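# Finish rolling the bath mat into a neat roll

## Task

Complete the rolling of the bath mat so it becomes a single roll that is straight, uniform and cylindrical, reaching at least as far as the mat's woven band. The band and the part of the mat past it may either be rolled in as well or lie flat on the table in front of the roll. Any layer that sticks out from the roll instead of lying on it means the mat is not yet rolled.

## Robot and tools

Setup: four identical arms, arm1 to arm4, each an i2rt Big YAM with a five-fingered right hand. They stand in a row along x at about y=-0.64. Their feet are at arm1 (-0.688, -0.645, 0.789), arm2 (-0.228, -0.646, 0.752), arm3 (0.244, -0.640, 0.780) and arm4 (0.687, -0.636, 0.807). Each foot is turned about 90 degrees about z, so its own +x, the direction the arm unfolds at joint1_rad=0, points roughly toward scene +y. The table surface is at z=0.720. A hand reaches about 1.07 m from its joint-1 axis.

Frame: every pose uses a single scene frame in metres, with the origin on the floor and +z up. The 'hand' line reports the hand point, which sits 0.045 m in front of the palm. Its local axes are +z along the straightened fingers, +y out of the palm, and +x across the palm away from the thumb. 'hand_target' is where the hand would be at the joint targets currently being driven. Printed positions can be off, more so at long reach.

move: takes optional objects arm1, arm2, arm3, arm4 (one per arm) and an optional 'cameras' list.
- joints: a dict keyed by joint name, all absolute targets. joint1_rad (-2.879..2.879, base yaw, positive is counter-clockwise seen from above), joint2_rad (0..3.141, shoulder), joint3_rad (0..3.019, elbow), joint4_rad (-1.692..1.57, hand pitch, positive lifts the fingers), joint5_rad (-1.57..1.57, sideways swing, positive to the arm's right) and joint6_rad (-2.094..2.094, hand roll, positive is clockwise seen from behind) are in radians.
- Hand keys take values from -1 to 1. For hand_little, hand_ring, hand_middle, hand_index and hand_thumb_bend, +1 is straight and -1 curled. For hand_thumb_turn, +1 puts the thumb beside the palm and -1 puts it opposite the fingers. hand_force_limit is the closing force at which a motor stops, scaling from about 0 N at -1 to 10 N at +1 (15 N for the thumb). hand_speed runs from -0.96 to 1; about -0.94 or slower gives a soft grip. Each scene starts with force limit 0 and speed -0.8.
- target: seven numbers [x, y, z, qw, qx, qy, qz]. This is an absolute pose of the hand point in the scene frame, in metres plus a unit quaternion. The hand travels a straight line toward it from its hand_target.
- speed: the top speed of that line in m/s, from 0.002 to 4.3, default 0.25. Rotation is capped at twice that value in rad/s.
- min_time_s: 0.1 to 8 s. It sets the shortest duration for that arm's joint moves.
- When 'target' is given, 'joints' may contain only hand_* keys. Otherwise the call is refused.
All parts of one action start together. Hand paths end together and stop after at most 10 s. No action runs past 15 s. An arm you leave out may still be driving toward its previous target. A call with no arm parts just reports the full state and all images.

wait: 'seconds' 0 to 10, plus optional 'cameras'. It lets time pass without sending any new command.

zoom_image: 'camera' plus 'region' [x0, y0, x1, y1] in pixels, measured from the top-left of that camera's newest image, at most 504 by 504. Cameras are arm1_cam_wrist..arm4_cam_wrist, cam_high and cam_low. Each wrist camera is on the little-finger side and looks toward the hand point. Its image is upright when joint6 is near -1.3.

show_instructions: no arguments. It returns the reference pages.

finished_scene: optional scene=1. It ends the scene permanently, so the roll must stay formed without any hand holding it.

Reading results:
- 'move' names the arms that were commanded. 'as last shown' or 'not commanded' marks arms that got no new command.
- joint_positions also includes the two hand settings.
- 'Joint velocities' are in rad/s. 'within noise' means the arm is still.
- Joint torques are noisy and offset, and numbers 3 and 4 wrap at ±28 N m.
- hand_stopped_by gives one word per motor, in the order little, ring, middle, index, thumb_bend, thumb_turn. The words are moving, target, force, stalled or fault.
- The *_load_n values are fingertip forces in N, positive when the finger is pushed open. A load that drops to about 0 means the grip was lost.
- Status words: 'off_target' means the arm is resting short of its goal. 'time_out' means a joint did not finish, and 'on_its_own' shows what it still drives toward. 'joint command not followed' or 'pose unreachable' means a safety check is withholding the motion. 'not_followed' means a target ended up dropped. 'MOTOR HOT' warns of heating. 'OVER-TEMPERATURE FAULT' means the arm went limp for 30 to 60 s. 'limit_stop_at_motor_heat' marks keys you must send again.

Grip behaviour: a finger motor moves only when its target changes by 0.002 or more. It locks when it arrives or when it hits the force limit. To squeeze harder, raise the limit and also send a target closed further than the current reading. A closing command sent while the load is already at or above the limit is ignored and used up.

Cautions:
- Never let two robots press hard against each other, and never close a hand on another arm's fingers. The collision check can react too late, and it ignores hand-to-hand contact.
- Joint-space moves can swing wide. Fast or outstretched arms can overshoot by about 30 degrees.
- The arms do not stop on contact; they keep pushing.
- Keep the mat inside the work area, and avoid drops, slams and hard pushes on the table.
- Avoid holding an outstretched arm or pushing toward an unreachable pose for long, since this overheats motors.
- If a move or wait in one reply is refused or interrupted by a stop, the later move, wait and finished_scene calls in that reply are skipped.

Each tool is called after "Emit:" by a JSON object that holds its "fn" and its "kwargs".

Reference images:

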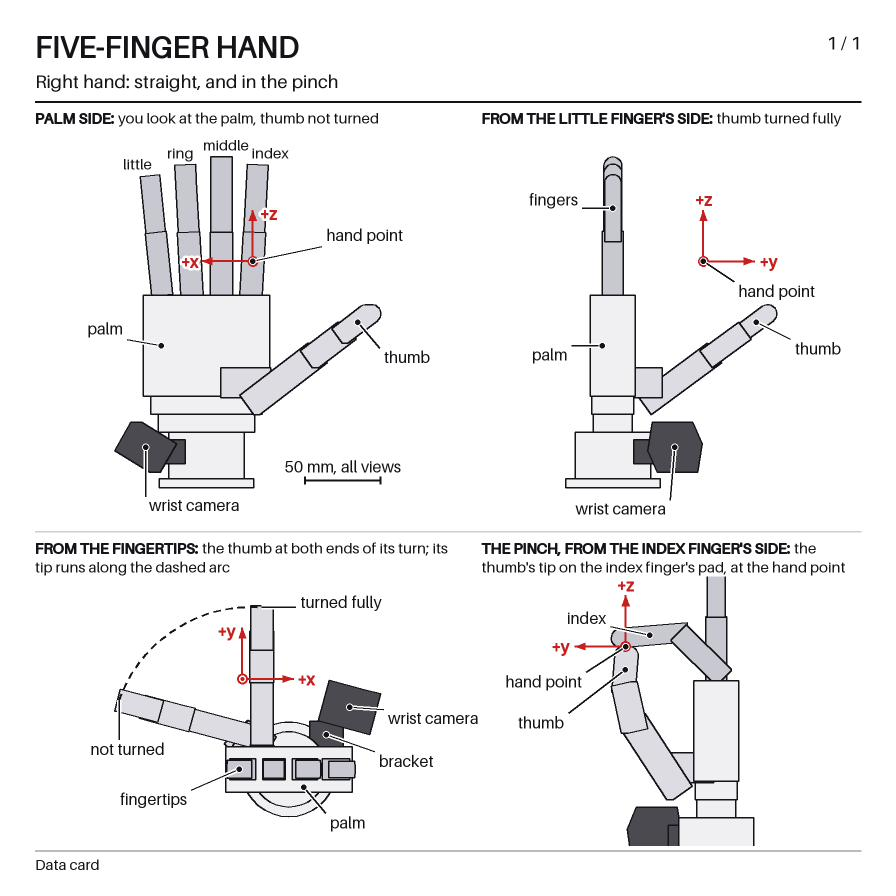

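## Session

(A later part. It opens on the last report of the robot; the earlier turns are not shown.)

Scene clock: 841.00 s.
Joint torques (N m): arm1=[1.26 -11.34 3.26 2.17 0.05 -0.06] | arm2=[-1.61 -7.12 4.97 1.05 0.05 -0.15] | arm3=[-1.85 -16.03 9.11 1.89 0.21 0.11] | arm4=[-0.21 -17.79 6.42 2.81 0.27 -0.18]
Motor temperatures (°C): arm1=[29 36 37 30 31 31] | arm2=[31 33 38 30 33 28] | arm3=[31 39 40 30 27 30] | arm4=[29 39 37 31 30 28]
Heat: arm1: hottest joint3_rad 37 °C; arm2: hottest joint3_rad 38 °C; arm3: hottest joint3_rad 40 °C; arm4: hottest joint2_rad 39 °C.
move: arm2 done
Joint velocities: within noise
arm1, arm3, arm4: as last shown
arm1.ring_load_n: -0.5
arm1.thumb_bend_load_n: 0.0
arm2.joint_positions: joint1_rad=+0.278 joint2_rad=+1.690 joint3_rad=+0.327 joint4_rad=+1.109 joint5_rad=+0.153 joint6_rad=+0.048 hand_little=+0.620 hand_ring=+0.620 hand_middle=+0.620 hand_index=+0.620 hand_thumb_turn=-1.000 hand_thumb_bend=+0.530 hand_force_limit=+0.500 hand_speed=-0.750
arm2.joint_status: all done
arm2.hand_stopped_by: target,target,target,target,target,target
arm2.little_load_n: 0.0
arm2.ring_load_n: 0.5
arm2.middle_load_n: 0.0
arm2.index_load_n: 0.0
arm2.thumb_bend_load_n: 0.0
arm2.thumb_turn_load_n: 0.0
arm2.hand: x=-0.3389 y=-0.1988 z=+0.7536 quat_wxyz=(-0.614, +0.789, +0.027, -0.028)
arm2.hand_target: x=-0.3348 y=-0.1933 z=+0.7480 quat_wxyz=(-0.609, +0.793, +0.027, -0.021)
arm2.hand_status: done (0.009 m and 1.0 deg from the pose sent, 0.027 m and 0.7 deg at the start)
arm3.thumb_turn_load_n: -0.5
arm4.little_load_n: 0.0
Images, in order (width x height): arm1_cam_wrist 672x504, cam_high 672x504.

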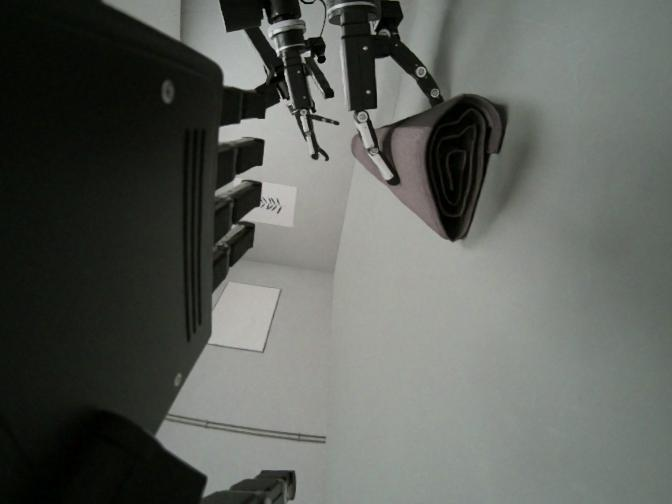

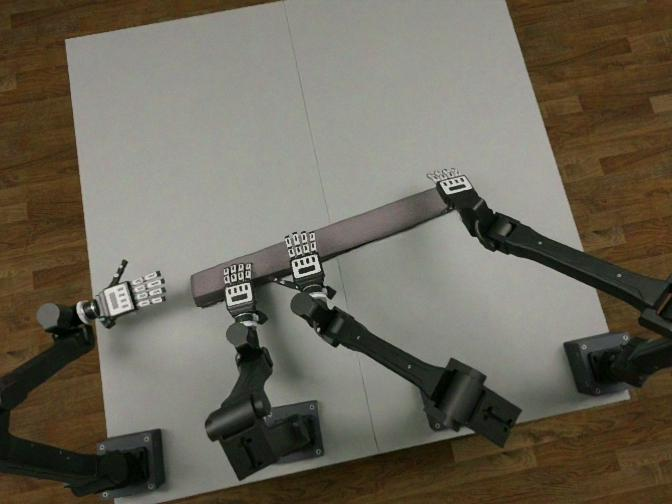

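Emit:
{"fn": "move", "kwargs": {"arm2": {"target": [-0.335, -0.177, 0.744, 0.6088, -0.7922, -0.0276, 0.0213], "speed": 0.04, "joints": {"hand_little": 0.5, "hand_ring": 0.5, "hand_middle": 0.5, "hand_index": 0.5, "hand_speed": -0.8}}, "cameras": ["arm1_cam_wrist"]}}

Emit:
{"fn": "zoom_image", "kwargs": {"camera": "arm1_cam_wrist", "region": [300, 20, 560, 280]}}

Scene clock: 842.33 s.
Joint torques (N m): arm1=[1.03 -11.75 2.95 2.24 -0.02 -0.01] | arm2=[-1.14 -7.59 4.46 0.91 0 -0.14] | arm3=[-1.85 -16.03 9.11 1.91 0.21 0.11] | arm4=[0.15 -18.26 6.28 2.96 0.25 -0.17]
Motor temperatures (°C): arm1=[29 36 37 30 31 31] | arm2=[31 33 38 30 33 28] | arm3=[31 39 40 30 27 30] | arm4=[29 39 37 31 30 28]
Heat: arm1: hottest joint3_rad 37 °C; arm2: hottest joint3_rad 38 °C; arm3: hottest joint3_rad 40 °C; arm4: hottest joint2_rad 39 °C.
move: arm2 off_target
Joint velocities: within noise
arm1, arm3, arm4: as last shown
arm1.ring_load_n: 0.0
arm2.joint_positions: joint1_rad=+0.267 joint2_rad=+1.715 joint3_rad=+0.371 joint4_rad=+1.109 joint5_rad=+0.142 joint6_rad=+0.047 hand_little=+0.500 hand_ring=+0.500 hand_middle=+0.500 hand_index=+0.500 hand_thumb_turn=-1.000 hand_thumb_bend=+0.531 hand_force_limit=+0.500 hand_speed=-0.800
arm2.joint_status: all done
arm2.hand_stopped_by: target,target,target,target,target,target
arm2.little_load_n: 0.0
arm2.ring_load_n: 0.5
arm2.middle_load_n: 2.0
arm2.index_load_n: 0.0
arm2.thumb_bend_load_n: 1.0
arm2.thumb_turn_load_n: 1.0
arm2.hand: x=-0.3401 y=-0.1799 z=+0.7572 quat_wxyz=(-0.621, +0.783, +0.025, -0.030)
arm2.hand_target: x=-0.3350 y=-0.1775 z=+0.7444 quat_wxyz=(-0.609, +0.792, +0.028, -0.021)
arm2.hand_status: off_target (0.014 m and 2.0 deg from the pose sent, 0.024 m and 1.0 deg at the start)
arm4.ring_load_n: -0.5
Images, in order (width x height): arm1_cam_wrist 672x504.

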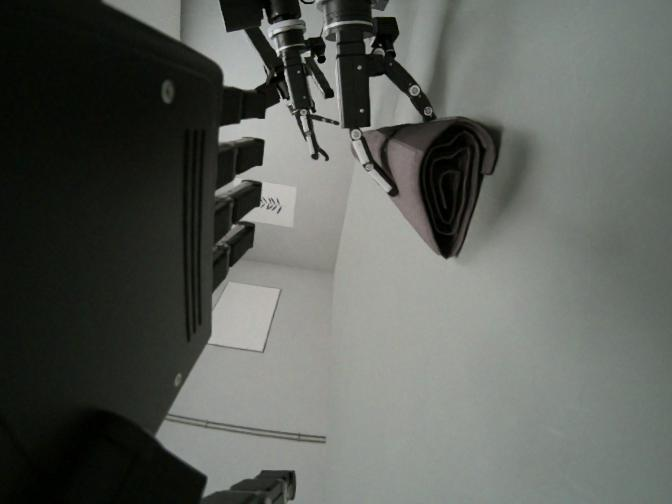

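Scaled by 1.938 from the camera's image (finer frame: 960x720).

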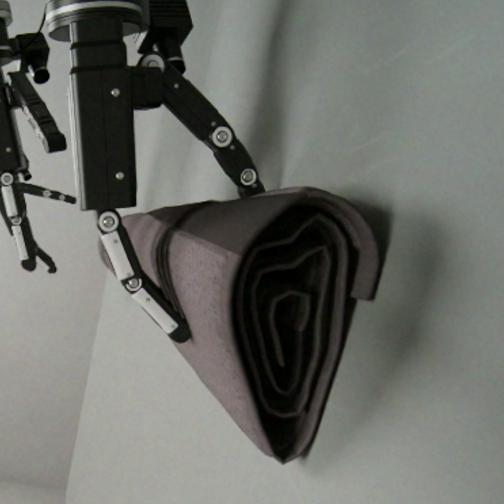

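Emit:
{"fn": "move", "kwargs": {"arm2": {"target": [-0.335, -0.177, 0.748, 0.6088, -0.7922, -0.0276, 0.0213], "speed": 0.04, "joints": {"hand_little": 0.76, "hand_ring": 0.76, "hand_middle": 0.76, "hand_index": 0.76, "hand_speed": -0.75}}, "arm3": {"target": [-0.10, -0.23, 0.87, 0.6088, -0.7922, -0.0276, 0.0213], "speed": 0.2, "joints": {"hand_thumb_turn": -1.0, "hand_thumb_bend": 0.53, "hand_speed": 0.2}}}}

Emit:
{"fn": "move", "kwargs": {"arm2": {"target": [-0.335, -0.220, 0.752, 0.6088, -0.7922, -0.0276, 0.0213], "speed": 0.1}}}

Emit:
{"fn": "move", "kwargs": {"arm2": {"target": [-0.335, -0.24, 0.84, 0.6088, -0.7922, -0.0276, 0.0213], "speed": 0.25, "joints": {"hand_little": 1.0, "hand_ring": 1.0, "hand_middle": 1.0, "hand_index": 1.0, "hand_speed": 0.2}}, "cameras": ["arm1_cam_wrist", "cam_high"]}}

Emit:
{"fn": "zoom_image", "kwargs": {"camera": "arm1_cam_wrist", "region": [300, 20, 560, 280]}}

Emit:
{"fn": "zoom_image", "kwargs": {"camera": "cam_high", "region": [170, 180, 350, 310]}}

Scene clock: 844.27 s.
Joint torques (N m): arm1=[0.97 -11.46 3 2.14 0.04 -0.09] | arm2=[-1.55 -9.41 4.66 1.09 0.19 -0.11] | arm3=[0.15 -14.62 5.48 3.34 0.34 0.02] | arm4=[0.26 -17.73 6.35 2.8 0.34 -0.15]
Motor temperatures (°C): arm1=[29 36 37 30 31 31] | arm2=[31 33 38 30 33 28] | arm3=[31 39 40 30 27 30] | arm4=[29 39 37 31 30 28]
Heat: arm1: hottest joint3_rad 37 °C; arm2: hottest joint3_rad 38 °C; arm3: hottest joint3_rad 40 °C; arm4: hottest joint2_rad 39 °C.
move: arm2 done; arm3 off_target
Joint velocities: within noise
arm1, arm4: as last shown
arm1.middle_load_n: -0.5
arm2.joint_positions: joint1_rad=+0.267 joint2_rad=+1.717 joint3_rad=+0.371 joint4_rad=+1.091 joint5_rad=+0.138 joint6_rad=+0.047 hand_little=+0.760 hand_ring=+0.760 hand_middle=+0.760 hand_index=+0.760 hand_thumb_turn=-1.000 hand_thumb_bend=+0.530 hand_force_limit=+0.500 hand_speed=-0.750
arm2.joint_status: all done
arm2.hand_stopped_by: target,target,target,target,target,target
arm2.little_load_n: 0.0
arm2.ring_load_n: 0.0
arm2.middle_load_n: 0.0
arm2.index_load_n: 0.0
arm2.thumb_bend_load_n: 0.0
arm2.thumb_turn_load_n: 0.0
arm2.hand: x=-0.3402 y=-0.1825 z=+0.7516 quat_wxyz=(-0.613, +0.789, +0.028, -0.030)
arm2.hand_target: x=-0.3350 y=-0.1772 z=+0.7482 quat_wxyz=(-0.609, +0.792, +0.028, -0.021)
arm2.hand_status: done (0.008 m and 1.2 deg from the pose sent, 0.011 m and 2.0 deg at the start)
arm3.joint_positions: joint1_rad=+0.851 joint2_rad=+1.532 joint3_rad=+0.659 joint4_rad=+0.452 joint5_rad=+0.790 joint6_rad=+0.277 hand_little=+1.000 hand_ring=+1.000 hand_middle=+1.000 hand_index=+1.000 hand_thumb_turn=-1.000 hand_thumb_bend=+0.530 hand_force_limit=+0.500 hand_speed=+0.200
arm3.joint_status: all done
arm3.hand_stopped_by: target,target,target,target,target,target
arm3.little_load_n: 0.0
arm3.ring_load_n: 0.0
arm3.middle_load_n: 0.0
arm3.index_load_n: 0.0
arm3.thumb_bend_load_n: 0.0
arm3.thumb_turn_load_n: 0.0
arm3.hand: x=-0.0937 y=-0.2279 z=+0.8537 quat_wxyz=(-0.596, +0.802, +0.033, -0.006)
arm3.hand_target: x=-0.0999 y=-0.2299 z=+0.8697 quat_wxyz=(-0.609, +0.793, +0.028, -0.021)
arm3.hand_status: off_target (0.018 m and 2.6 deg from the pose sent, 0.059 m and 5.6 deg at the start)
arm4.ring_load_n: 0.0
pictures: none

Scene clock: 845.30 s.
Joint torques (N m): arm1=[2.08 -11.46 3.19 2.06 0 -0.09] | arm2=[0.03 -8.82 2.02 1.95 0.19 -0.04] | arm3=[0.15 -14.74 5.48 3.33 0.34 0.02] | arm4=[-0.09 -17.67 6.37 2.93 0.3 -0.17]
Motor temperatures (°C): arm1=[29 36 37 30 31 31] | arm2=[31 33 38 30 33 28] | arm3=[31 38 40 30 27 30] | arm4=[29 39 37 31 30 28]
Heat: arm1: hottest joint3_rad 37 °C; arm2: hottest joint3_rad 38 °C; arm3: hottest joint3_rad 40 °C; arm4: hottest joint2_rad 39 °C.
move: arm2 done
Joint velocities: within noise
arm1, arm3, arm4: as last shown
arm1.middle_load_n: 0.0
arm1.thumb_turn_load_n: 0.0
arm2.joint_positions: joint1_rad=+0.281 joint2_rad=+1.664 joint3_rad=+0.286 joint4_rad=+1.107 joint5_rad=+0.171 joint6_rad=+0.047 hand_little=+0.760 hand_ring=+0.760 hand_middle=+0.760 hand_index=+0.760 hand_thumb_turn=-1.000 hand_thumb_bend=+0.530 hand_force_limit=+0.500 hand_speed=-0.750
arm2.joint_status: not commanded
arm2.hand_stopped_by: target,target,target,target,target,target
arm2.little_load_n: 0.5
arm2.ring_load_n: 1.0
arm2.middle_load_n: 0.0
arm2.index_load_n: 0.0
arm2.thumb_bend_load_n: 0.0
arm2.thumb_turn_load_n: 0.0
arm2.hand: x=-0.3327 y=-0.2151 z=+0.7509 quat_wxyz=(-0.608, +0.793, +0.024, -0.020)
arm2.hand_target: x=-0.3349 y=-0.2198 z=+0.7520 quat_wxyz=(-0.609, +0.792, +0.028, -0.021)
arm2.hand_status: done (0.006 m and 0.4 deg from the pose sent, 0.038 m and 1.1 deg at the start)
arm3.middle_load_n: -0.5
pictures: none

Scene clock: 846.73 s.
Joint torques (N m): arm1=[1.14 -12.1 3.03 2 0.03 0.02] | arm2=[-0.32 -6.77 9.54 1.33 0.19 0.04] | arm3=[0.09 -14.68 5.48 3.33 0.34 0.02] | arm4=[-0.38 -18.02 6.28 3 0.3 -0.14]
Motor temperatures (°C): arm1=[29 36 37 30 31 31] | arm2=[31 33 38 30 33 28] | arm3=[31 38 40 30 27 30] | arm4=[29 39 37 31 30 28]
Heat: arm1: hottest joint3_rad 37 °C; arm2: hottest joint3_rad 38 °C; arm3: hottest joint3_rad 40 °C; arm4: hottest joint2_rad 39 °C.
move: arm2 off_target
Joint velocities: within noise
arm1, arm3, arm4: as last shown
arm2.joint_positions: joint1_rad=+0.303 joint2_rad=+1.140 joint3_rad=+0.251 joint4_rad=+0.586 joint5_rad=+0.191 joint6_rad=+0.047 hand_little=+1.000 hand_ring=+1.000 hand_middle=+1.000 hand_index=+1.000 hand_thumb_turn=-1.000 hand_thumb_bend=+0.530 hand_force_limit=+0.500 hand_speed=+0.200
arm2.joint_status: all done
arm2.hand_stopped_by: target,target,target,target,target,target
arm2.little_load_n: 0.0
arm2.ring_load_n: 0.0
arm2.middle_load_n: 0.0
arm2.index_load_n: 0.0
arm2.thumb_bend_load_n: 0.0
arm2.thumb_turn_load_n: 0.0
arm2.hand: x=-0.3284 y=-0.2516 z=+0.8232 quat_wxyz=(-0.596, +0.802, +0.029, -0.016)
arm2.hand_target: x=-0.3348 y=-0.2405 z=+0.8403 quat_wxyz=(-0.609, +0.792, +0.027, -0.021)
arm2.hand_status: off_target (0.021 m and 2.0 deg from the pose sent, 0.093 m and 0.4 deg at the start)
arm3.middle_load_n: 0.0
Images, in order (width x height): arm1_cam_wrist 672x504, cam_high 672x504.

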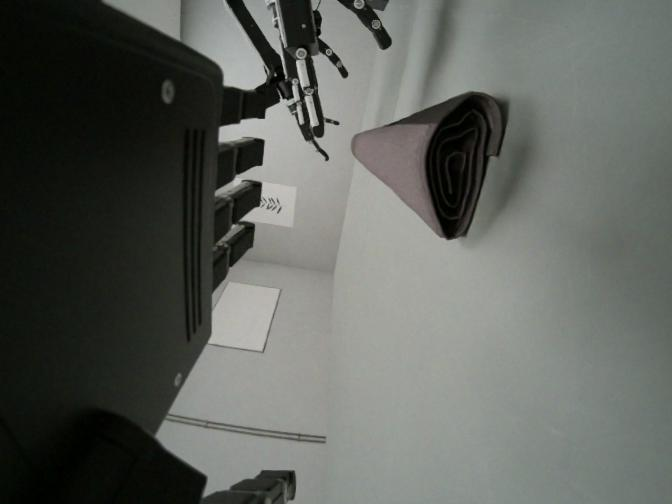

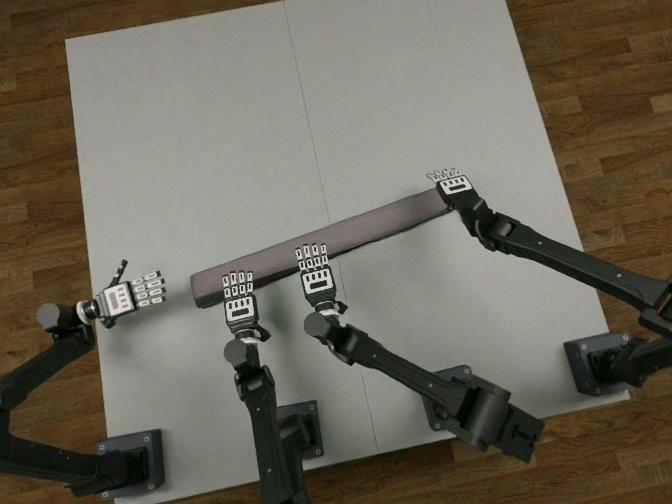

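Scaled by 1.938 from the camera's image (finer frame: 960x720).

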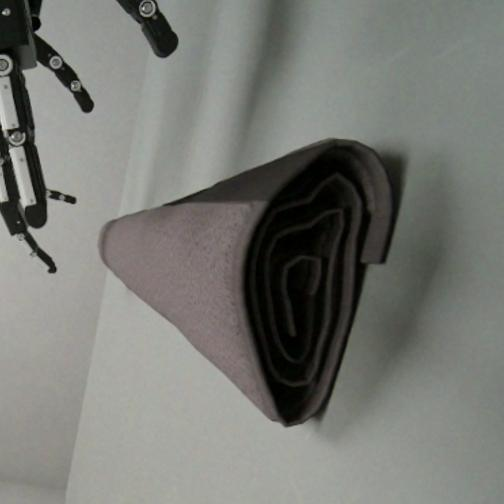

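Scaled by 2.800 from the camera's image (finer frame: 960x720).

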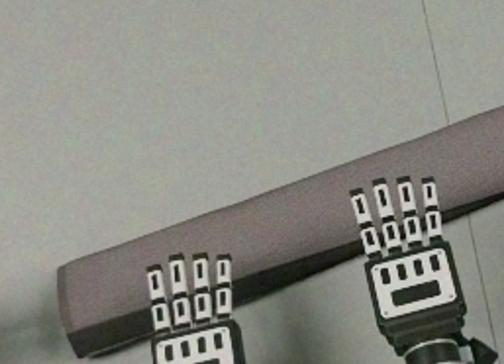

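Emit:
{"fn": "move", "kwargs": {"arm2": {"target": [-0.265, -0.228, 0.84, 0.6088, -0.7922, -0.0276, 0.0213], "speed": 0.2}, "arm3": {"target": [-0.13, -0.21, 0.84, 0.6088, -0.7922, -0.0276, 0.0213], "speed": 0.2}}}

Emit:
{"fn": "move", "kwargs": {"arm2": {"target": [-0.265, -0.205, 0.750, 0.6088, -0.7922, -0.0276, 0.0213], "speed": 0.1}, "arm3": {"target": [-0.13, -0.188, 0.743, 0.6088, -0.7922, -0.0276, 0.0213], "speed": 0.1}, "cameras": ["arm1_cam_wrist", "cam_high"]}}

Emit:
{"fn": "zoom_image", "kwargs": {"camera": "arm1_cam_wrist", "region": [240, 20, 560, 280]}}

Emit:
{"fn": "zoom_image", "kwargs": {"camera": "cam_high", "region": [170, 180, 400, 330]}}

Scene clock: 848.43 s.
Joint torques (N m): arm1=[1.73 -12.4 3.47 1.94 0.02 -0.07] | arm2=[-1.14 -3.43 10.32 1.66 -0.07 -0.1] | arm3=[0.26 -13.1 8.43 3.33 0.35 0.07] | arm4=[-0.32 -17.73 6.46 2.91 0.29 -0.21]
Motor temperatures (°C): arm1=[29 37 36 30 31 31] | arm2=[31 33 38 30 33 28] | arm3=[31 38 40 30 27 30] | arm4=[29 39 37 31 30 28]
Heat: arm1: hottest joint2_rad 37 °C; arm2: hottest joint3_rad 38 °C; arm3: hottest joint3_rad 40 °C; arm4: hottest joint2_rad 39 °C.
move: arm2 off_target; arm3 off_target
Joint velocities: within noise
arm1, arm4: as last shown
arm2.joint_positions: joint1_rad=+0.031 joint2_rad=+1.134 joint3_rad=+0.251 joint4_rad=+0.586 joint5_rad=-0.082 joint6_rad=-0.016 hand_little=+1.000 hand_ring=+1.000 hand_middle=+1.000 hand_index=+1.000 hand_thumb_turn=-1.000 hand_thumb_bend=+0.530 hand_force_limit=+0.500 hand_speed=+0.200
arm2.joint_status: not commanded
arm2.hand_stopped_by: target,target,target,target,target,target
arm2.little_load_n: 0.0
arm2.ring_load_n: 0.0
arm2.middle_load_n: 0.0
arm2.index_load_n: 0.0
arm2.thumb_bend_load_n: 0.0
arm2.thumb_turn_load_n: 0.0
arm2.hand: x=-0.2686 y=-0.2444 z=+0.8250 quat_wxyz=(-0.596, +0.802, +0.026, -0.026)
arm2.hand_target: x=-0.2648 y=-0.2289 z=+0.8406 quat_wxyz=(-0.609, +0.792, +0.028, -0.021)
arm2.hand_status: off_target (0.023 m and 2.0 deg from the pose sent, 0.070 m and 2.0 deg at the start)
arm3.joint_positions: joint1_rad=+0.858 joint2_rad=+1.651 joint3_rad=+0.684 joint4_rad=+0.524 joint5_rad=+0.797 joint6_rad=+0.277 hand_little=+1.000 hand_ring=+1.000 hand_middle=+1.000 hand_index=+1.000 hand_thumb_turn=-1.000 hand_thumb_bend=+0.530 hand_force_limit=+0.500 hand_speed=+0.200
arm3.joint_status: not commanded
arm3.hand_stopped_by: target,target,target,target,target,target
arm3.little_load_n: 0.0
arm3.ring_load_n: 0.0
arm3.middle_load_n: -0.5
arm3.index_load_n: 0.0
arm3.thumb_bend_load_n: 0.0
arm3.thumb_turn_load_n: 0.0
arm3.hand: x=-0.1054 y=-0.2214 z=+0.8189 quat_wxyz=(-0.592, +0.805, +0.038, +0.002)
arm3.hand_target: x=-0.1290 y=-0.2114 z=+0.8407 quat_wxyz=(-0.609, +0.793, +0.028, -0.022)
arm3.hand_status: off_target (0.034 m and 3.8 deg from the pose sent, 0.043 m and 2.6 deg at the start)
pictures: none

Scene clock: 850.27 s.
Joint torques (N m): arm1=[0.73 -10.93 2.95 2.24 0.04 0.02] | arm2=[-1.14 -6.36 5.59 1.83 0.15 -0.1] | arm3=[-2.43 -12.86 6.23 2.96 0.05 -0.06] | arm4=[0.21 -17.44 6.3 2.86 0.29 -0.2]
Motor temperatures (°C): arm1=[29 37 36 30 31 31] | arm2=[31 33 38 30 33 28] | arm3=[31 38 40 30 27 30] | arm4=[29 39 37 31 30 28]
Heat: arm1: hottest joint2_rad 37 °C; arm2: hottest joint3_rad 38 °C; arm3: hottest joint3_rad 40 °C; arm4: hottest joint2_rad 39 °C.
move: arm2 off_target; arm3 off_target
Joint velocities: within noise
arm1, arm4: as last shown
arm1.ring_load_n: -0.5
arm1.thumb_turn_load_n: -0.5
arm2.joint_positions: joint1_rad=+0.031 joint2_rad=+1.649 joint3_rad=+0.263 joint4_rad=+1.116 joint5_rad=-0.086 joint6_rad=-0.016 hand_little=+1.000 hand_ring=+1.000 hand_middle=+1.000 hand_index=+1.000 hand_thumb_turn=-1.000 hand_thumb_bend=+0.530 hand_force_limit=+0.500 hand_speed=+0.200
arm2.joint_status: not commanded
arm2.hand_stopped_by: target,target,target,target,target,target
arm2.little_load_n: 0.0
arm2.ring_load_n: 0.0
arm2.middle_load_n: 0.0
arm2.index_load_n: 0.0
arm2.thumb_bend_load_n: 0.0
arm2.thumb_turn_load_n: -0.5
arm2.hand: x=-0.2693 y=-0.2169 z=+0.7517 quat_wxyz=(-0.607, +0.794, +0.028, -0.027)
arm2.hand_target: x=-0.2650 y=-0.2055 z=+0.7502 quat_wxyz=(-0.609, +0.793, +0.028, -0.021)
arm2.hand_status: off_target (0.013 m and 0.7 deg from the pose sent, 0.085 m and 2.0 deg at the start)
arm3.joint_positions: joint1_rad=+0.847 joint2_rad=+1.930 joint3_rad=+0.720 joint4_rad=+0.826 joint5_rad=+0.768 joint6_rad=+0.268 hand_little=+1.000 hand_ring=+1.000 hand_middle=+1.000 hand_index=+1.000 hand_thumb_turn=-1.000 hand_thumb_bend=+0.530 hand_force_limit=+0.500 hand_speed=+0.200
arm3.joint_status: not commanded
arm3.hand_stopped_by: target,target,target,target,target,target
arm3.little_load_n: 0.0
arm3.ring_load_n: 0.0
arm3.middle_load_n: 0.0
arm3.index_load_n: 0.0
arm3.thumb_bend_load_n: -0.5
arm3.thumb_turn_load_n: -2.0
arm3.hand: x=-0.1252 y=-0.2037 z=+0.7453 quat_wxyz=(-0.604, +0.796, +0.032, -0.022)
arm3.hand_target: x=-0.1293 y=-0.1886 z=+0.7433 quat_wxyz=(-0.609, +0.793, +0.028, -0.021)
arm3.hand_status: off_target (0.017 m and 0.9 deg from the pose sent, 0.087 m and 3.8 deg at the start)
Images, in order (width x height): arm1_cam_wrist 672x504, cam_high 672x504.

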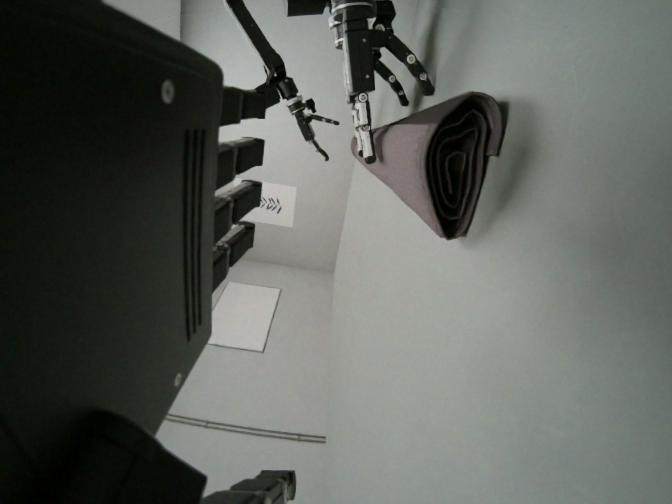

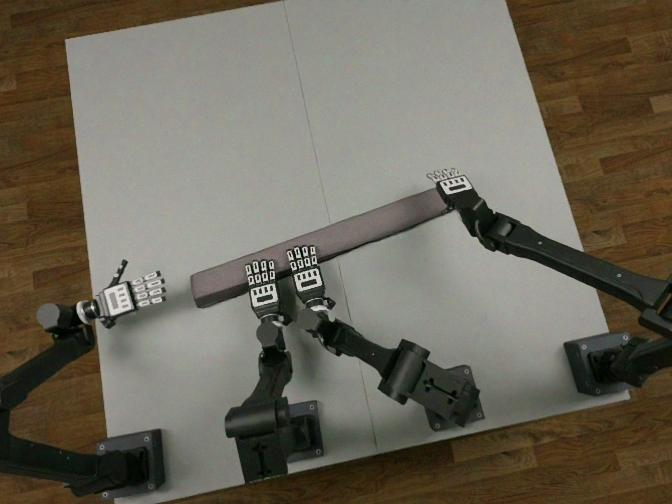

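Scaled by 1.575 from the camera's image (finer frame: 960x720).

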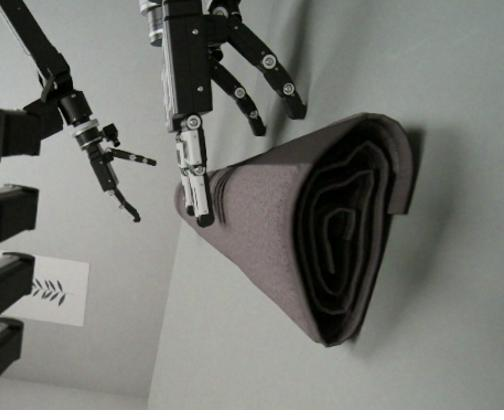

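Scaled by 2.191 from the camera's image (finer frame: 960x720).

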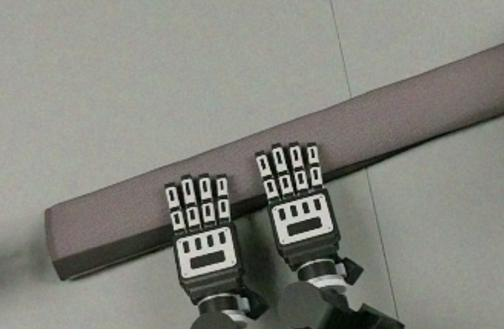

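Emit:
{"fn": "move", "kwargs": {"arm2": {"target": [-0.265, -0.182, 0.748, 0.6088, -0.7922, -0.0276, 0.0213], "speed": 0.04, "joints": {"hand_little": 0.62, "hand_ring": 0.62, "hand_middle": 0.62, "hand_index": 0.62, "hand_speed": -0.75}}, "arm3": {"target": [-0.13, -0.163, 0.748, 0.6088, -0.7922, -0.0276, 0.0213], "speed": 0.04, "joints": {"hand_little": 0.62, "hand_ring": 0.62, "hand_middle": 0.62, "hand_index": 0.62, "hand_speed": -0.75}}}}

Emit:
{"fn": "move", "kwargs": {"arm2": {"target": [-0.265, -0.167, 0.744, 0.6088, -0.7922, -0.0276, 0.0213], "speed": 0.04, "joints": {"hand_little": 0.5, "hand_ring": 0.5, "hand_middle": 0.5, "hand_index": 0.5, "hand_speed": -0.8}}, "arm3": {"target": [-0.13, -0.148, 0.746, 0.6088, -0.7922, -0.0276, 0.0213], "speed": 0.04, "joints": {"hand_little": 0.5, "hand_ring": 0.5, "hand_middle": 0.5, "hand_index": 0.5, "hand_speed": -0.8}}, "cameras": ["arm1_cam_wrist", "cam_high", "cam_low"]}}

Emit:
{"fn": "zoom_image", "kwargs": {"camera": "cam_high", "region": [170, 180, 400, 330]}}

Scene clock: 851.83 s.
Joint torques (N m): arm1=[2.2 -11.11 2.97 2.13 0.03 0] | arm2=[-1.79 -7.88 4.89 1.13 0.21 -0.11] | arm3=[-2.08 -14.27 6 1.99 0.07 -0.12] | arm4=[0.5 -17.79 6.22 3.07 0.28 -0.17]
Motor temperatures (°C): arm1=[29 37 36 30 31 31] | arm2=[31 33 38 30 33 28] | arm3=[31 38 40 30 27 30] | arm4=[29 39 37 31 30 28]
Heat: arm1: hottest joint2_rad 37 °C; arm2: hottest joint3_rad 38 °C; arm3: hottest joint3_rad 40 °C; arm4: hottest joint2_rad 39 °C.
move: arm2 done; arm3 off_target
Joint velocities: within noise
arm1.joint_positions: joint1_rad=+0.160 joint2_rad=+1.969 joint3_rad=+0.709 joint4_rad=+1.215 joint5_rad=+1.520 joint6_rad=+0.035 hand_little=+1.000 hand_ring=+1.000 hand_middle=+1.000 hand_index=+1.000 hand_thumb_turn=+1.000 hand_thumb_bend=+1.000 hand_force_limit=+0.500 hand_speed=+0.000
arm1.joint_status: not commanded
arm1.hand_stopped_by: target,target,target,target,target,target
arm1.little_load_n: 0.0
arm1.ring_load_n: -0.5
arm1.middle_load_n: 0.0
arm1.index_load_n: 0.0
arm1.thumb_bend_load_n: 0.0
arm1.thumb_turn_load_n: -0.5
arm1.hand: x=-0.5545 y=-0.1625 z=+0.8138 quat_wxyz=(-0.539, +0.545, -0.452, +0.456)
arm1.hand_target: x=-0.5550 y=-0.1649 z=+0.8151 quat_wxyz=(-0.542, +0.542, -0.455, +0.454)
arm1.hand_status: not commanded
arm2.joint_positions: joint1_rad=+0.031 joint2_rad=+1.693 joint3_rad=+0.339 joint4_rad=+1.111 joint5_rad=-0.088 joint6_rad=-0.016 hand_little=+0.620 hand_ring=+0.620 hand_middle=+0.620 hand_index=+0.620 hand_thumb_turn=-1.000 hand_thumb_bend=+0.530 hand_force_limit=+0.500 hand_speed=-0.750
arm2.joint_status: all done
arm2.hand_stopped_by: target,target,target,target,target,target
arm2.little_load_n: 0.0
arm2.ring_load_n: 0.0
arm2.middle_load_n: 1.5
arm2.index_load_n: 0.0
arm2.thumb_bend_load_n: 0.0
arm2.thumb_turn_load_n: 0.0
arm2.hand: x=-0.2695 y=-0.1855 z=+0.7562 quat_wxyz=(-0.617, +0.786, +0.029, -0.028)
arm2.hand_target: x=-0.2650 y=-0.1823 z=+0.7482 quat_wxyz=(-0.609, +0.792, +0.028, -0.021)
arm2.hand_status: done (0.010 m and 1.5 deg from the pose sent, 0.035 m and 0.7 deg at the start)
arm3.joint_positions: joint1_rad=+0.802 joint2_rad=+1.945 joint3_rad=+0.775 joint4_rad=+0.826 joint5_rad=+0.726 joint6_rad=+0.252 hand_little=+0.620 hand_ring=+0.620 hand_middle=+0.620 hand_index=+0.620 hand_thumb_turn=-1.000 hand_thumb_bend=+0.530 hand_force_limit=+0.500 hand_speed=-0.750
arm3.joint_status: all done
arm3.hand_stopped_by: target,target,target,target,target,target
arm3.little_load_n: 0.0
arm3.ring_load_n: 0.0
arm3.middle_load_n: 1.5
arm3.index_load_n: 0.0
arm3.thumb_bend_load_n: 0.0
arm3.thumb_turn_load_n: 0.0
arm3.hand: x=-0.1298 y=-0.1738 z=+0.7544 quat_wxyz=(-0.611, +0.791, +0.024, -0.030)
arm3.hand_target: x=-0.1296 y=-0.1634 z=+0.7482 quat_wxyz=(-0.609, +0.792, +0.028, -0.021)
arm3.hand_status: off_target (0.013 m and 1.2 deg from the pose sent, 0.041 m and 0.9 deg at the start)
arm4.joint_positions: joint1_rad=+0.659 joint2_rad=+1.829 joint3_rad=+1.213 joint4_rad=-0.029 joint5_rad=+0.512 joint6_rad=+0.349 hand_little=+0.740 hand_ring=+0.740 hand_middle=+0.740 hand_index=+0.740 hand_thumb_turn=-1.000 hand_thumb_bend=+1.000 hand_force_limit=+0.500 hand_speed=-0.800
arm4.joint_status: not commanded
arm4.hand_stopped_by: target,target,target,target,target,target
arm4.little_load_n: 0.0
arm4.ring_load_n: 0.0
arm4.middle_load_n: 0.0
arm4.index_load_n: 0.0
arm4.thumb_bend_load_n: 0.0
arm4.thumb_turn_load_n: 0.0
arm4.hand: x=+0.3033 y=-0.0697 z=+0.8694 quat_wxyz=(-0.490, +0.871, +0.028, -0.012)
arm4.hand_target: x=+0.3000 y=-0.0720 z=+0.8799 quat_wxyz=(-0.499, +0.866, +0.030, -0.017)
arm4.hand_status: not commanded
pictures: none

Scene clock: 852.83 s.
Joint torques (N m): arm1=[2.02 -10.93 3.18 2.28 0.03 -0.07] | arm2=[-1.26 -7 4.94 0.73 0.49 0] | arm3=[-2.2 -13.8 6.12 1.81 -0.01 -0.12] | arm4=[0.09 -18.2 6.39 2.89 0.28 -0.2]
Motor temperatures (°C): arm1=[29 37 36 30 31 31] | arm2=[31 33 38 30 33 28] | arm3=[31 38 40 30 27 30] | arm4=[29 39 37 31 30 28]
Heat: arm1: hottest joint2_rad 37 °C; arm2: hottest joint3_rad 38 °C; arm3: hottest joint3_rad 40 °C; arm4: hottest joint2_rad 39 °C.
move: arm2 off_target; arm3 off_target
Joint velocities: within noise
arm1, arm4: as last shown
arm1.ring_load_n: 0.0
arm1.thumb_turn_load_n: 0.0
arm2.joint_positions: joint1_rad=+0.031 joint2_rad=+1.715 joint3_rad=+0.379 joint4_rad=+1.111 joint5_rad=-0.091 joint6_rad=-0.016 hand_little=+0.500 hand_ring=+0.500 hand_middle=+0.501 hand_index=+0.500 hand_thumb_turn=-1.000 hand_thumb_bend=+0.530 hand_force_limit=+0.500 hand_speed=-0.800
arm2.joint_status: all done
arm2.hand_stopped_by: target,target,target,target,target,target
arm2.little_load_n: 0.0
arm2.ring_load_n: -0.5
arm2.middle_load_n: 3.0
arm2.index_load_n: 0.0
arm2.thumb_bend_load_n: 0.5
arm2.thumb_turn_load_n: 0.5
arm2.hand: x=-0.2698 y=-0.1688 z=+0.7593 quat_wxyz=(-0.624, +0.780, +0.030, -0.028)
arm2.hand_target: x=-0.2651 y=-0.1677 z=+0.7444 quat_wxyz=(-0.609, +0.792, +0.028, -0.021)
arm2.hand_status: off_target (0.016 m and 2.4 deg from the pose sent, 0.023 m and 1.4 deg at the start)
arm3.joint_positions: joint1_rad=+0.779 joint2_rad=+1.956 joint3_rad=+0.805 joint4_rad=+0.826 joint5_rad=+0.706 joint6_rad=+0.243 hand_little=+0.500 hand_ring=+0.500 hand_middle=+0.500 hand_index=+0.500 hand_thumb_turn=-1.000 hand_thumb_bend=+0.530 hand_force_limit=+0.500 hand_speed=-0.800
arm3.joint_status: all done
arm3.hand_stopped_by: target,target,target,target,target,target
arm3.little_load_n: 0.0
arm3.ring_load_n: 0.0
arm3.middle_load_n: 2.0
arm3.index_load_n: 0.0
arm3.thumb_bend_load_n: 0.0
arm3.thumb_turn_load_n: 0.5
arm3.hand: x=-0.1315 y=-0.1583 z=+0.7582 quat_wxyz=(-0.614, +0.788, +0.021, -0.034)
arm3.hand_target: x=-0.1295 y=-0.1487 z=+0.7461 quat_wxyz=(-0.609, +0.793, +0.028, -0.021)
arm3.hand_status: off_target (0.016 m and 1.8 deg from the pose sent, 0.027 m and 1.2 deg at the start)
arm4.thumb_bend_load_n: -0.5
Images, in order (width x height): arm1_cam_wrist 672x504, cam_high 672x504, cam_low 672x504.

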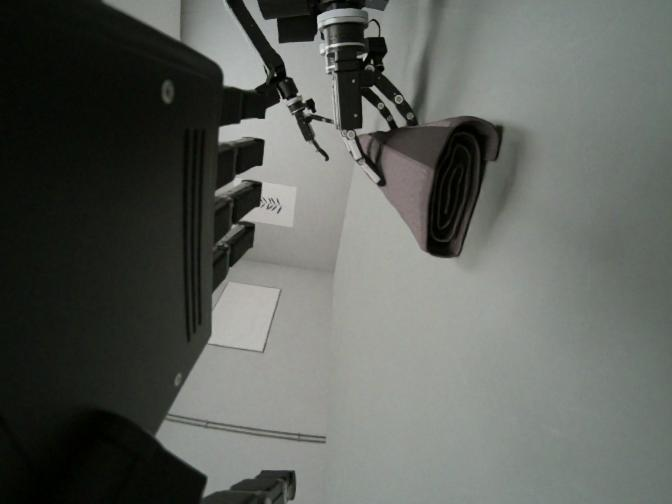

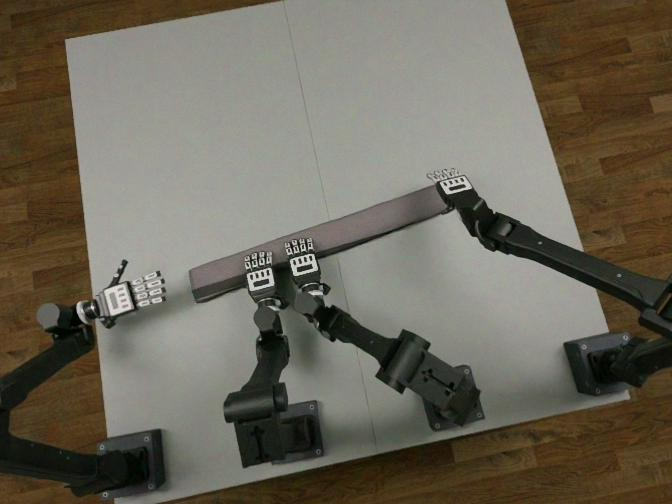

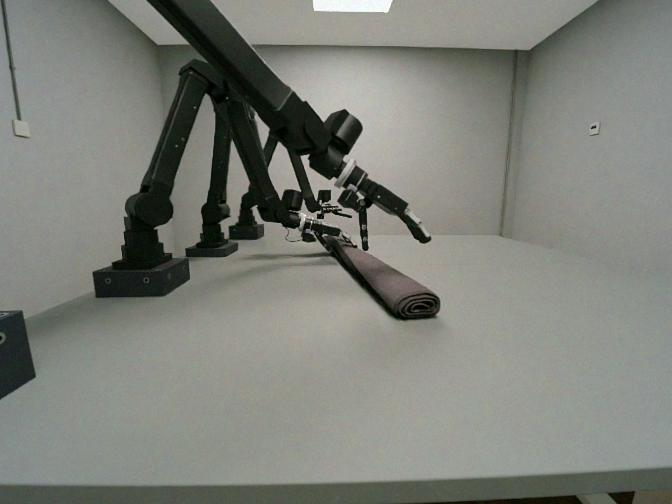

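Scaled by 2.191 from the camera's image (finer frame: 960x720).

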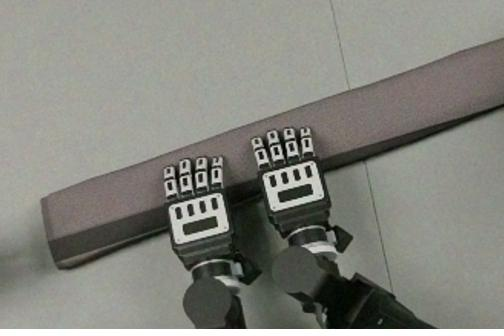

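Emit:
{"fn": "move", "kwargs": {"arm2": {"target": [-0.265, -0.167, 0.75, 0.6088, -0.7922, -0.0276, 0.0213], "speed": 0.04, "joints": {"hand_index": 0.76, "hand_middle": 0.76, "hand_ring": 0.76, "hand_little": 0.76, "hand_speed": -0.75}}, "arm3": {"target": [-0.13, -0.15, 0.75, 0.6088, -0.7922, -0.0276, 0.0213], "speed": 0.04, "joints": {"hand_index": 0.76, "hand_middle": 0.76, "hand_ring": 0.76, "hand_little": 0.76, "hand_speed": -0.75}}, "cameras": ["cam_high", "arm1_cam_wrist"]}}

Emit:
{"fn": "move", "kwargs": {"arm2": {"target": [-0.265, -0.215, 0.752, 0.6088, -0.7922, -0.0276, 0.0213], "speed": 0.06}, "arm3": {"target": [-0.13, -0.2, 0.75, 0.6088, -0.7922, -0.0276, 0.0213], "speed": 0.06}}}

Emit:
{"fn": "move", "kwargs": {"arm2": {"target": [-0.265, -0.215, 0.85, 0.6088, -0.7922, -0.0276, 0.0213], "speed": 0.12, "joints": {"hand_index": 1.0, "hand_middle": 1.0, "hand_ring": 1.0, "hand_little": 1.0}}, "arm3": {"target": [-0.13, -0.2, 0.85, 0.6088, -0.7922, -0.0276, 0.0213], "speed": 0.12, "joints": {"hand_index": 1.0, "hand_middle": 1.0, "hand_ring": 1.0, "hand_little": 1.0}}, "cameras": ["cam_high", "arm1_cam_wrist"]}}

Scene clock: 855.23 s.
Joint torques (N m): arm1=[1.85 -11.63 3.07 2.06 -0.03 0.03] | arm2=[-1.08 -9.23 5.04 0.75 0.39 -0.12] | arm3=[-1.9 -16.32 5.79 1.7 0.24 -0.09] | arm4=[0.26 -18.2 6.31 2.84 0.23 -0.21]
Motor temperatures (°C): arm1=[29 37 36 30 31 31] | arm2=[31 33 38 30 33 28] | arm3=[31 38 40 30 27 30] | arm4=[29 39 37 31 30 28]
Heat: arm1: hottest joint2_rad 37 °C; arm2: hottest joint3_rad 38 °C; arm3: hottest joint3_rad 40 °C; arm4: hottest joint2_rad 39 °C.
move: arm2 done; arm3 off_target
Joint velocities: within noise
arm1, arm4: as last shown
arm1.index_load_n: -0.5
arm2.joint_positions: joint1_rad=+0.031 joint2_rad=+1.715 joint3_rad=+0.379 joint4_rad=+1.078 joint5_rad=-0.088 joint6_rad=-0.016 hand_little=+0.760 hand_ring=+0.760 hand_middle=+0.760 hand_index=+0.760 hand_thumb_turn=-1.000 hand_thumb_bend=+0.530 hand_force_limit=+0.500 hand_speed=-0.750
arm2.joint_status: all done
arm2.hand_stopped_by: target,target,target,target,target,target
arm2.little_load_n: 0.0
arm2.ring_load_n: 0.0
arm2.middle_load_n: 0.0
arm2.index_load_n: 0.0
arm2.thumb_bend_load_n: -1.5
arm2.thumb_turn_load_n: 0.5
arm2.hand: x=-0.2693 y=-0.1726 z=+0.7516 quat_wxyz=(-0.612, +0.790, +0.029, -0.028)
arm2.hand_target: x=-0.2651 y=-0.1671 z=+0.7502 quat_wxyz=(-0.609, +0.792, +0.028, -0.021)
arm2.hand_status: done (0.007 m and 0.9 deg from the pose sent, 0.011 m and 2.4 deg at the start)
arm3.joint_positions: joint1_rad=+0.779 joint2_rad=+1.970 joint3_rad=+0.805 joint4_rad=+0.820 joint5_rad=+0.702 joint6_rad=+0.241 hand_little=+0.760 hand_ring=+0.760 hand_middle=+0.760 hand_index=+0.760 hand_thumb_turn=-1.000 hand_thumb_bend=+0.530 hand_force_limit=+0.500 hand_speed=-0.750
arm3.joint_status: all done
arm3.hand_stopped_by: target,target,target,target,target,target
arm3.little_load_n: 0.0
arm3.ring_load_n: 0.0
arm3.middle_load_n: 0.0
arm3.index_load_n: -0.5
arm3.thumb_bend_load_n: 0.0
arm3.thumb_turn_load_n: 0.5
arm3.hand: x=-0.1299 y=-0.1605 z=+0.7487 quat_wxyz=(-0.608, +0.793, +0.027, -0.029)
arm3.hand_target: x=-0.1297 y=-0.1502 z=+0.7502 quat_wxyz=(-0.609, +0.792, +0.028, -0.021)
arm3.hand_status: off_target (0.011 m and 0.9 deg from the pose sent, 0.012 m and 1.8 deg at the start)
arm4.thumb_bend_load_n: 0.0
pictures: arm1_cam_wrist, cam_high
Images, in order (width x height): arm1_cam_wrist 672x504, cam_high 672x504.

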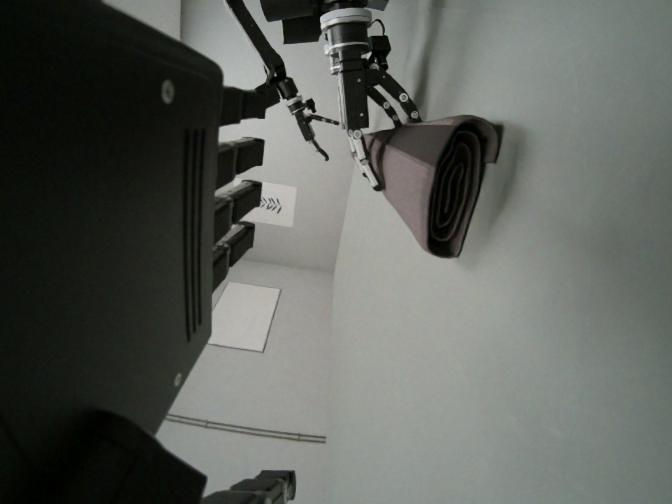

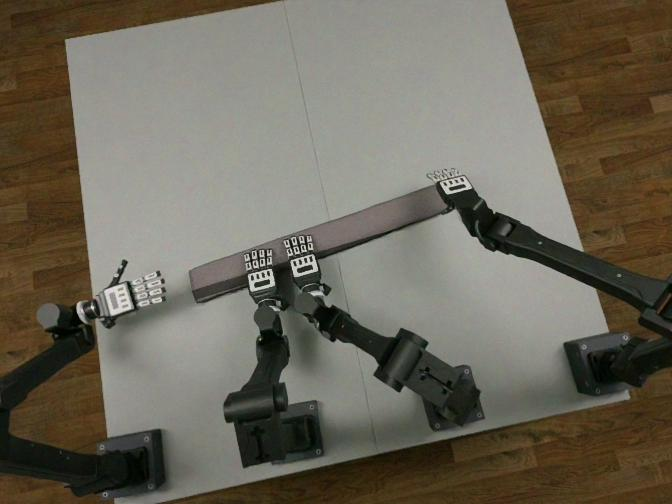

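Scene clock: 856.63 s.
Joint torques (N m): arm1=[1.79 -11.69 3.04 2.13 0 -0.01] | arm2=[-1.49 -8.7 1.85 1.61 0.04 -0.1] | arm3=[1.08 -17.61 2.54 2.61 0.18 0.18] | arm4=[-0.03 -18.26 6.38 2.99 0.32 -0.17]
Motor temperatures (°C): arm1=[29 37 36 30 31 31] | arm2=[31 33 38 30 33 28] | arm3=[31 38 40 30 27 30] | arm4=[29 39 37 31 30 28]
Heat: arm1: hottest joint2_rad 37 °C; arm2: hottest joint3_rad 38 °C; arm3: hottest joint3_rad 40 °C; arm4: hottest joint2_rad 39 °C.
move: arm2 done; arm3 off_target
Joint velocities: within noise
arm1, arm4: as last shown
arm1.index_load_n: 0.0
arm1.thumb_turn_load_n: -0.5
arm2.joint_positions: joint1_rad=+0.031 joint2_rad=+1.661 joint3_rad=+0.277 joint4_rad=+1.115 joint5_rad=-0.084 joint6_rad=-0.016 hand_little=+0.760 hand_ring=+0.760 hand_middle=+0.760 hand_index=+0.760 hand_thumb_turn=-1.000 hand_thumb_bend=+0.530 hand_force_limit=+0.500 hand_speed=-0.750
arm2.joint_status: not commanded
arm2.hand_stopped_by: target,target,target,target,target,target
arm2.little_load_n: 0.0
arm2.ring_load_n: 0.0
arm2.middle_load_n: 1.5
arm2.index_load_n: 0.0
arm2.thumb_bend_load_n: 0.0
arm2.thumb_turn_load_n: 0.0
arm2.hand: x=-0.2689 y=-0.2116 z=+0.7510 quat_wxyz=(-0.607, +0.794, +0.027, -0.027)
arm2.hand_target: x=-0.2651 y=-0.2150 z=+0.7520 quat_wxyz=(-0.609, +0.792, +0.028, -0.021)
arm2.hand_status: done (0.005 m and 0.7 deg from the pose sent, 0.043 m and 0.9 deg at the start)
arm3.joint_positions: joint1_rad=+0.829 joint2_rad=+1.948 joint3_rad=+0.752 joint4_rad=+0.820 joint5_rad=+0.783 joint6_rad=+0.253 hand_little=+0.760 hand_ring=+0.760 hand_middle=+0.760 hand_index=+0.760 hand_thumb_turn=-1.000 hand_thumb_bend=+0.529 hand_force_limit=+0.500 hand_speed=-0.750
arm3.joint_status: not commanded
arm3.hand_stopped_by: target,target,target,target,target,target
arm3.little_load_n: 0.0
arm3.ring_load_n: 0.0
arm3.middle_load_n: 1.5
arm3.index_load_n: -0.5
arm3.thumb_bend_load_n: -1.5
arm3.thumb_turn_load_n: -0.5
arm3.hand: x=-0.1229 y=-0.1885 z=+0.7455 quat_wxyz=(-0.608, +0.793, +0.025, -0.009)
arm3.hand_target: x=-0.1300 y=-0.1997 z=+0.7499 quat_wxyz=(-0.609, +0.792, +0.028, -0.021)
arm3.hand_status: off_target (0.014 m and 1.5 deg from the pose sent, 0.040 m and 0.9 deg at the start)
pictures: none

Scene clock: 858.30 s.
Joint torques (N m): arm1=[1.61 -11.46 3.15 2.33 0 -0.03] | arm2=[-0.91 -5.77 10.55 1.37 0.09 -0.06] | arm3=[0.38 -16.38 6.91 1.88 0.25 0.19] | arm4=[-0.21 -17.38 6.23 3.08 0.3 -0.18]
Motor temperatures (°C): arm1=[29 37 36 30 31 31] | arm2=[31 33 38 30 33 28] | arm3=[31 38 40 30 27 30] | arm4=[29 39 37 31 30 28]
Heat: arm1: hottest joint2_rad 37 °C; arm2: hottest joint3_rad 38 °C; arm3: hottest joint3_rad 40 °C; arm4: hottest joint2_rad 39 °C.
move: arm2 off_target; arm3 off_target
Joint velocities: within noise
arm1, arm4: as last shown
arm2.joint_positions: joint1_rad=+0.031 joint2_rad=+1.155 joint3_rad=+0.292 joint4_rad=+0.558 joint5_rad=-0.084 joint6_rad=-0.016 hand_little=+1.000 hand_ring=+1.000 hand_middle=+1.000 hand_index=+1.000 hand_thumb_turn=-1.000 hand_thumb_bend=+0.530 hand_force_limit=+0.500 hand_speed=-0.750
arm2.joint_status: all done
arm2.hand_stopped_by: target,target,target,target,target,target
arm2.little_load_n: 0.0
arm2.ring_load_n: 0.0
arm2.middle_load_n: 0.0
arm2.index_load_n: 0.0
arm2.thumb_bend_load_n: 0.0
arm2.thumb_turn_load_n: 0.0
arm2.hand: x=-0.2689 y=-0.2317 z=+0.8303 quat_wxyz=(-0.593, +0.804, +0.027, -0.027)
arm2.hand_target: x=-0.2650 y=-0.2161 z=+0.8503 quat_wxyz=(-0.609, +0.792, +0.028, -0.021)
arm2.hand_status: off_target (0.026 m and 2.4 deg from the pose sent, 0.099 m and 0.6 deg at the start)
arm3.joint_positions: joint1_rad=+0.838 joint2_rad=+1.672 joint3_rad=+0.734 joint4_rad=+0.533 joint5_rad=+0.781 joint6_rad=+0.254 hand_little=+1.000 hand_ring=+1.000 hand_middle=+1.000 hand_index=+1.000 hand_thumb_turn=-1.000 hand_thumb_bend=+0.530 hand_force_limit=+0.500 hand_speed=-0.750
arm3.joint_status: all done
arm3.hand_stopped_by: target,target,target,target,target,target
arm3.little_load_n: 0.0
arm3.ring_load_n: 0.0
arm3.middle_load_n: 0.0
arm3.index_load_n: 0.0
arm3.thumb_bend_load_n: 0.0
arm3.thumb_turn_load_n: 0.0
arm3.hand: x=-0.1156 y=-0.2015 z=+0.8297 quat_wxyz=(-0.600, +0.799, +0.035, -0.003)
arm3.hand_target: x=-0.1297 y=-0.2003 z=+0.8499 quat_wxyz=(-0.609, +0.792, +0.028, -0.022)
arm3.hand_status: off_target (0.025 m and 2.6 deg from the pose sent, 0.106 m and 1.5 deg at the start)
pictures: arm1_cam_wrist, cam_high
Images, in order (width x height): arm1_cam_wrist 672x504, cam_high 672x504.

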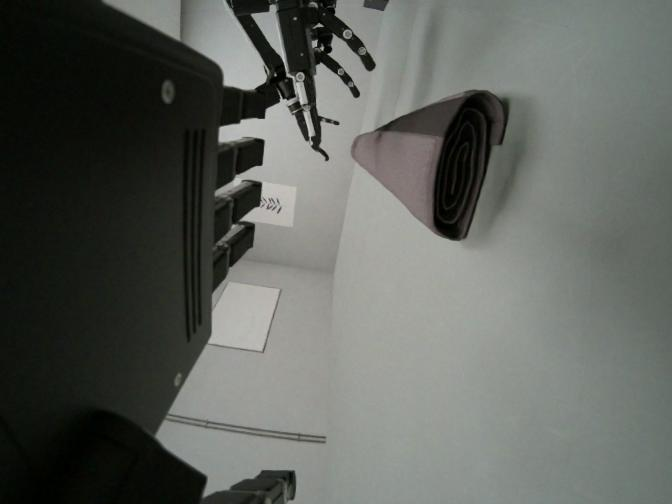

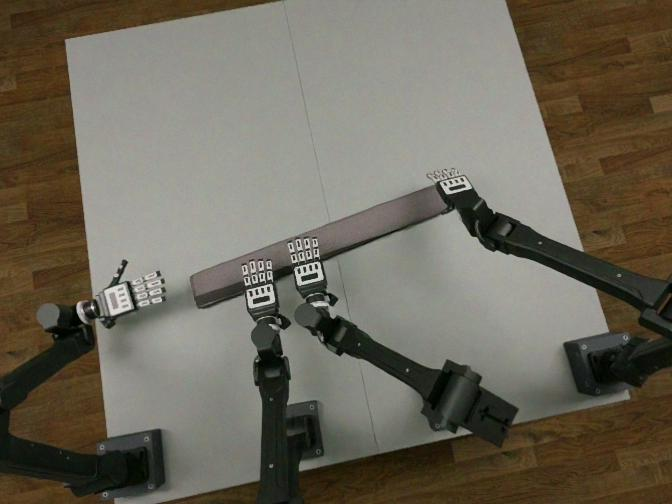

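Emit:
{"fn": "zoom_image", "kwargs": {"camera": "arm1_cam_wrist", "region": [330, 70, 530, 250]}}

Emit:
{"fn": "zoom_image", "kwargs": {"camera": "cam_high", "region": [170, 160, 500, 320]}}

Scaled by 2.520 from the camera's image (finer frame: 960x720).

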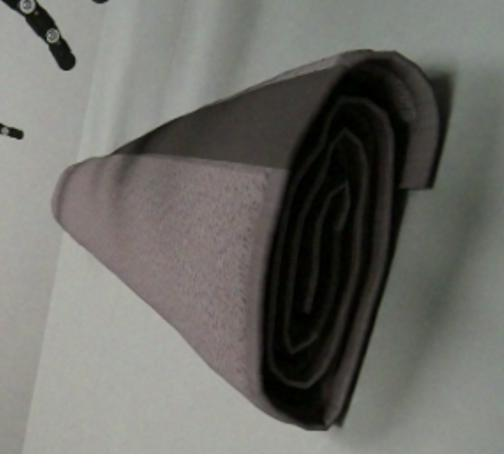

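Scaled by 1.527 from the camera's image (finer frame: 960x720).

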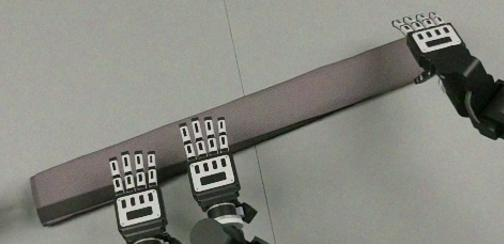

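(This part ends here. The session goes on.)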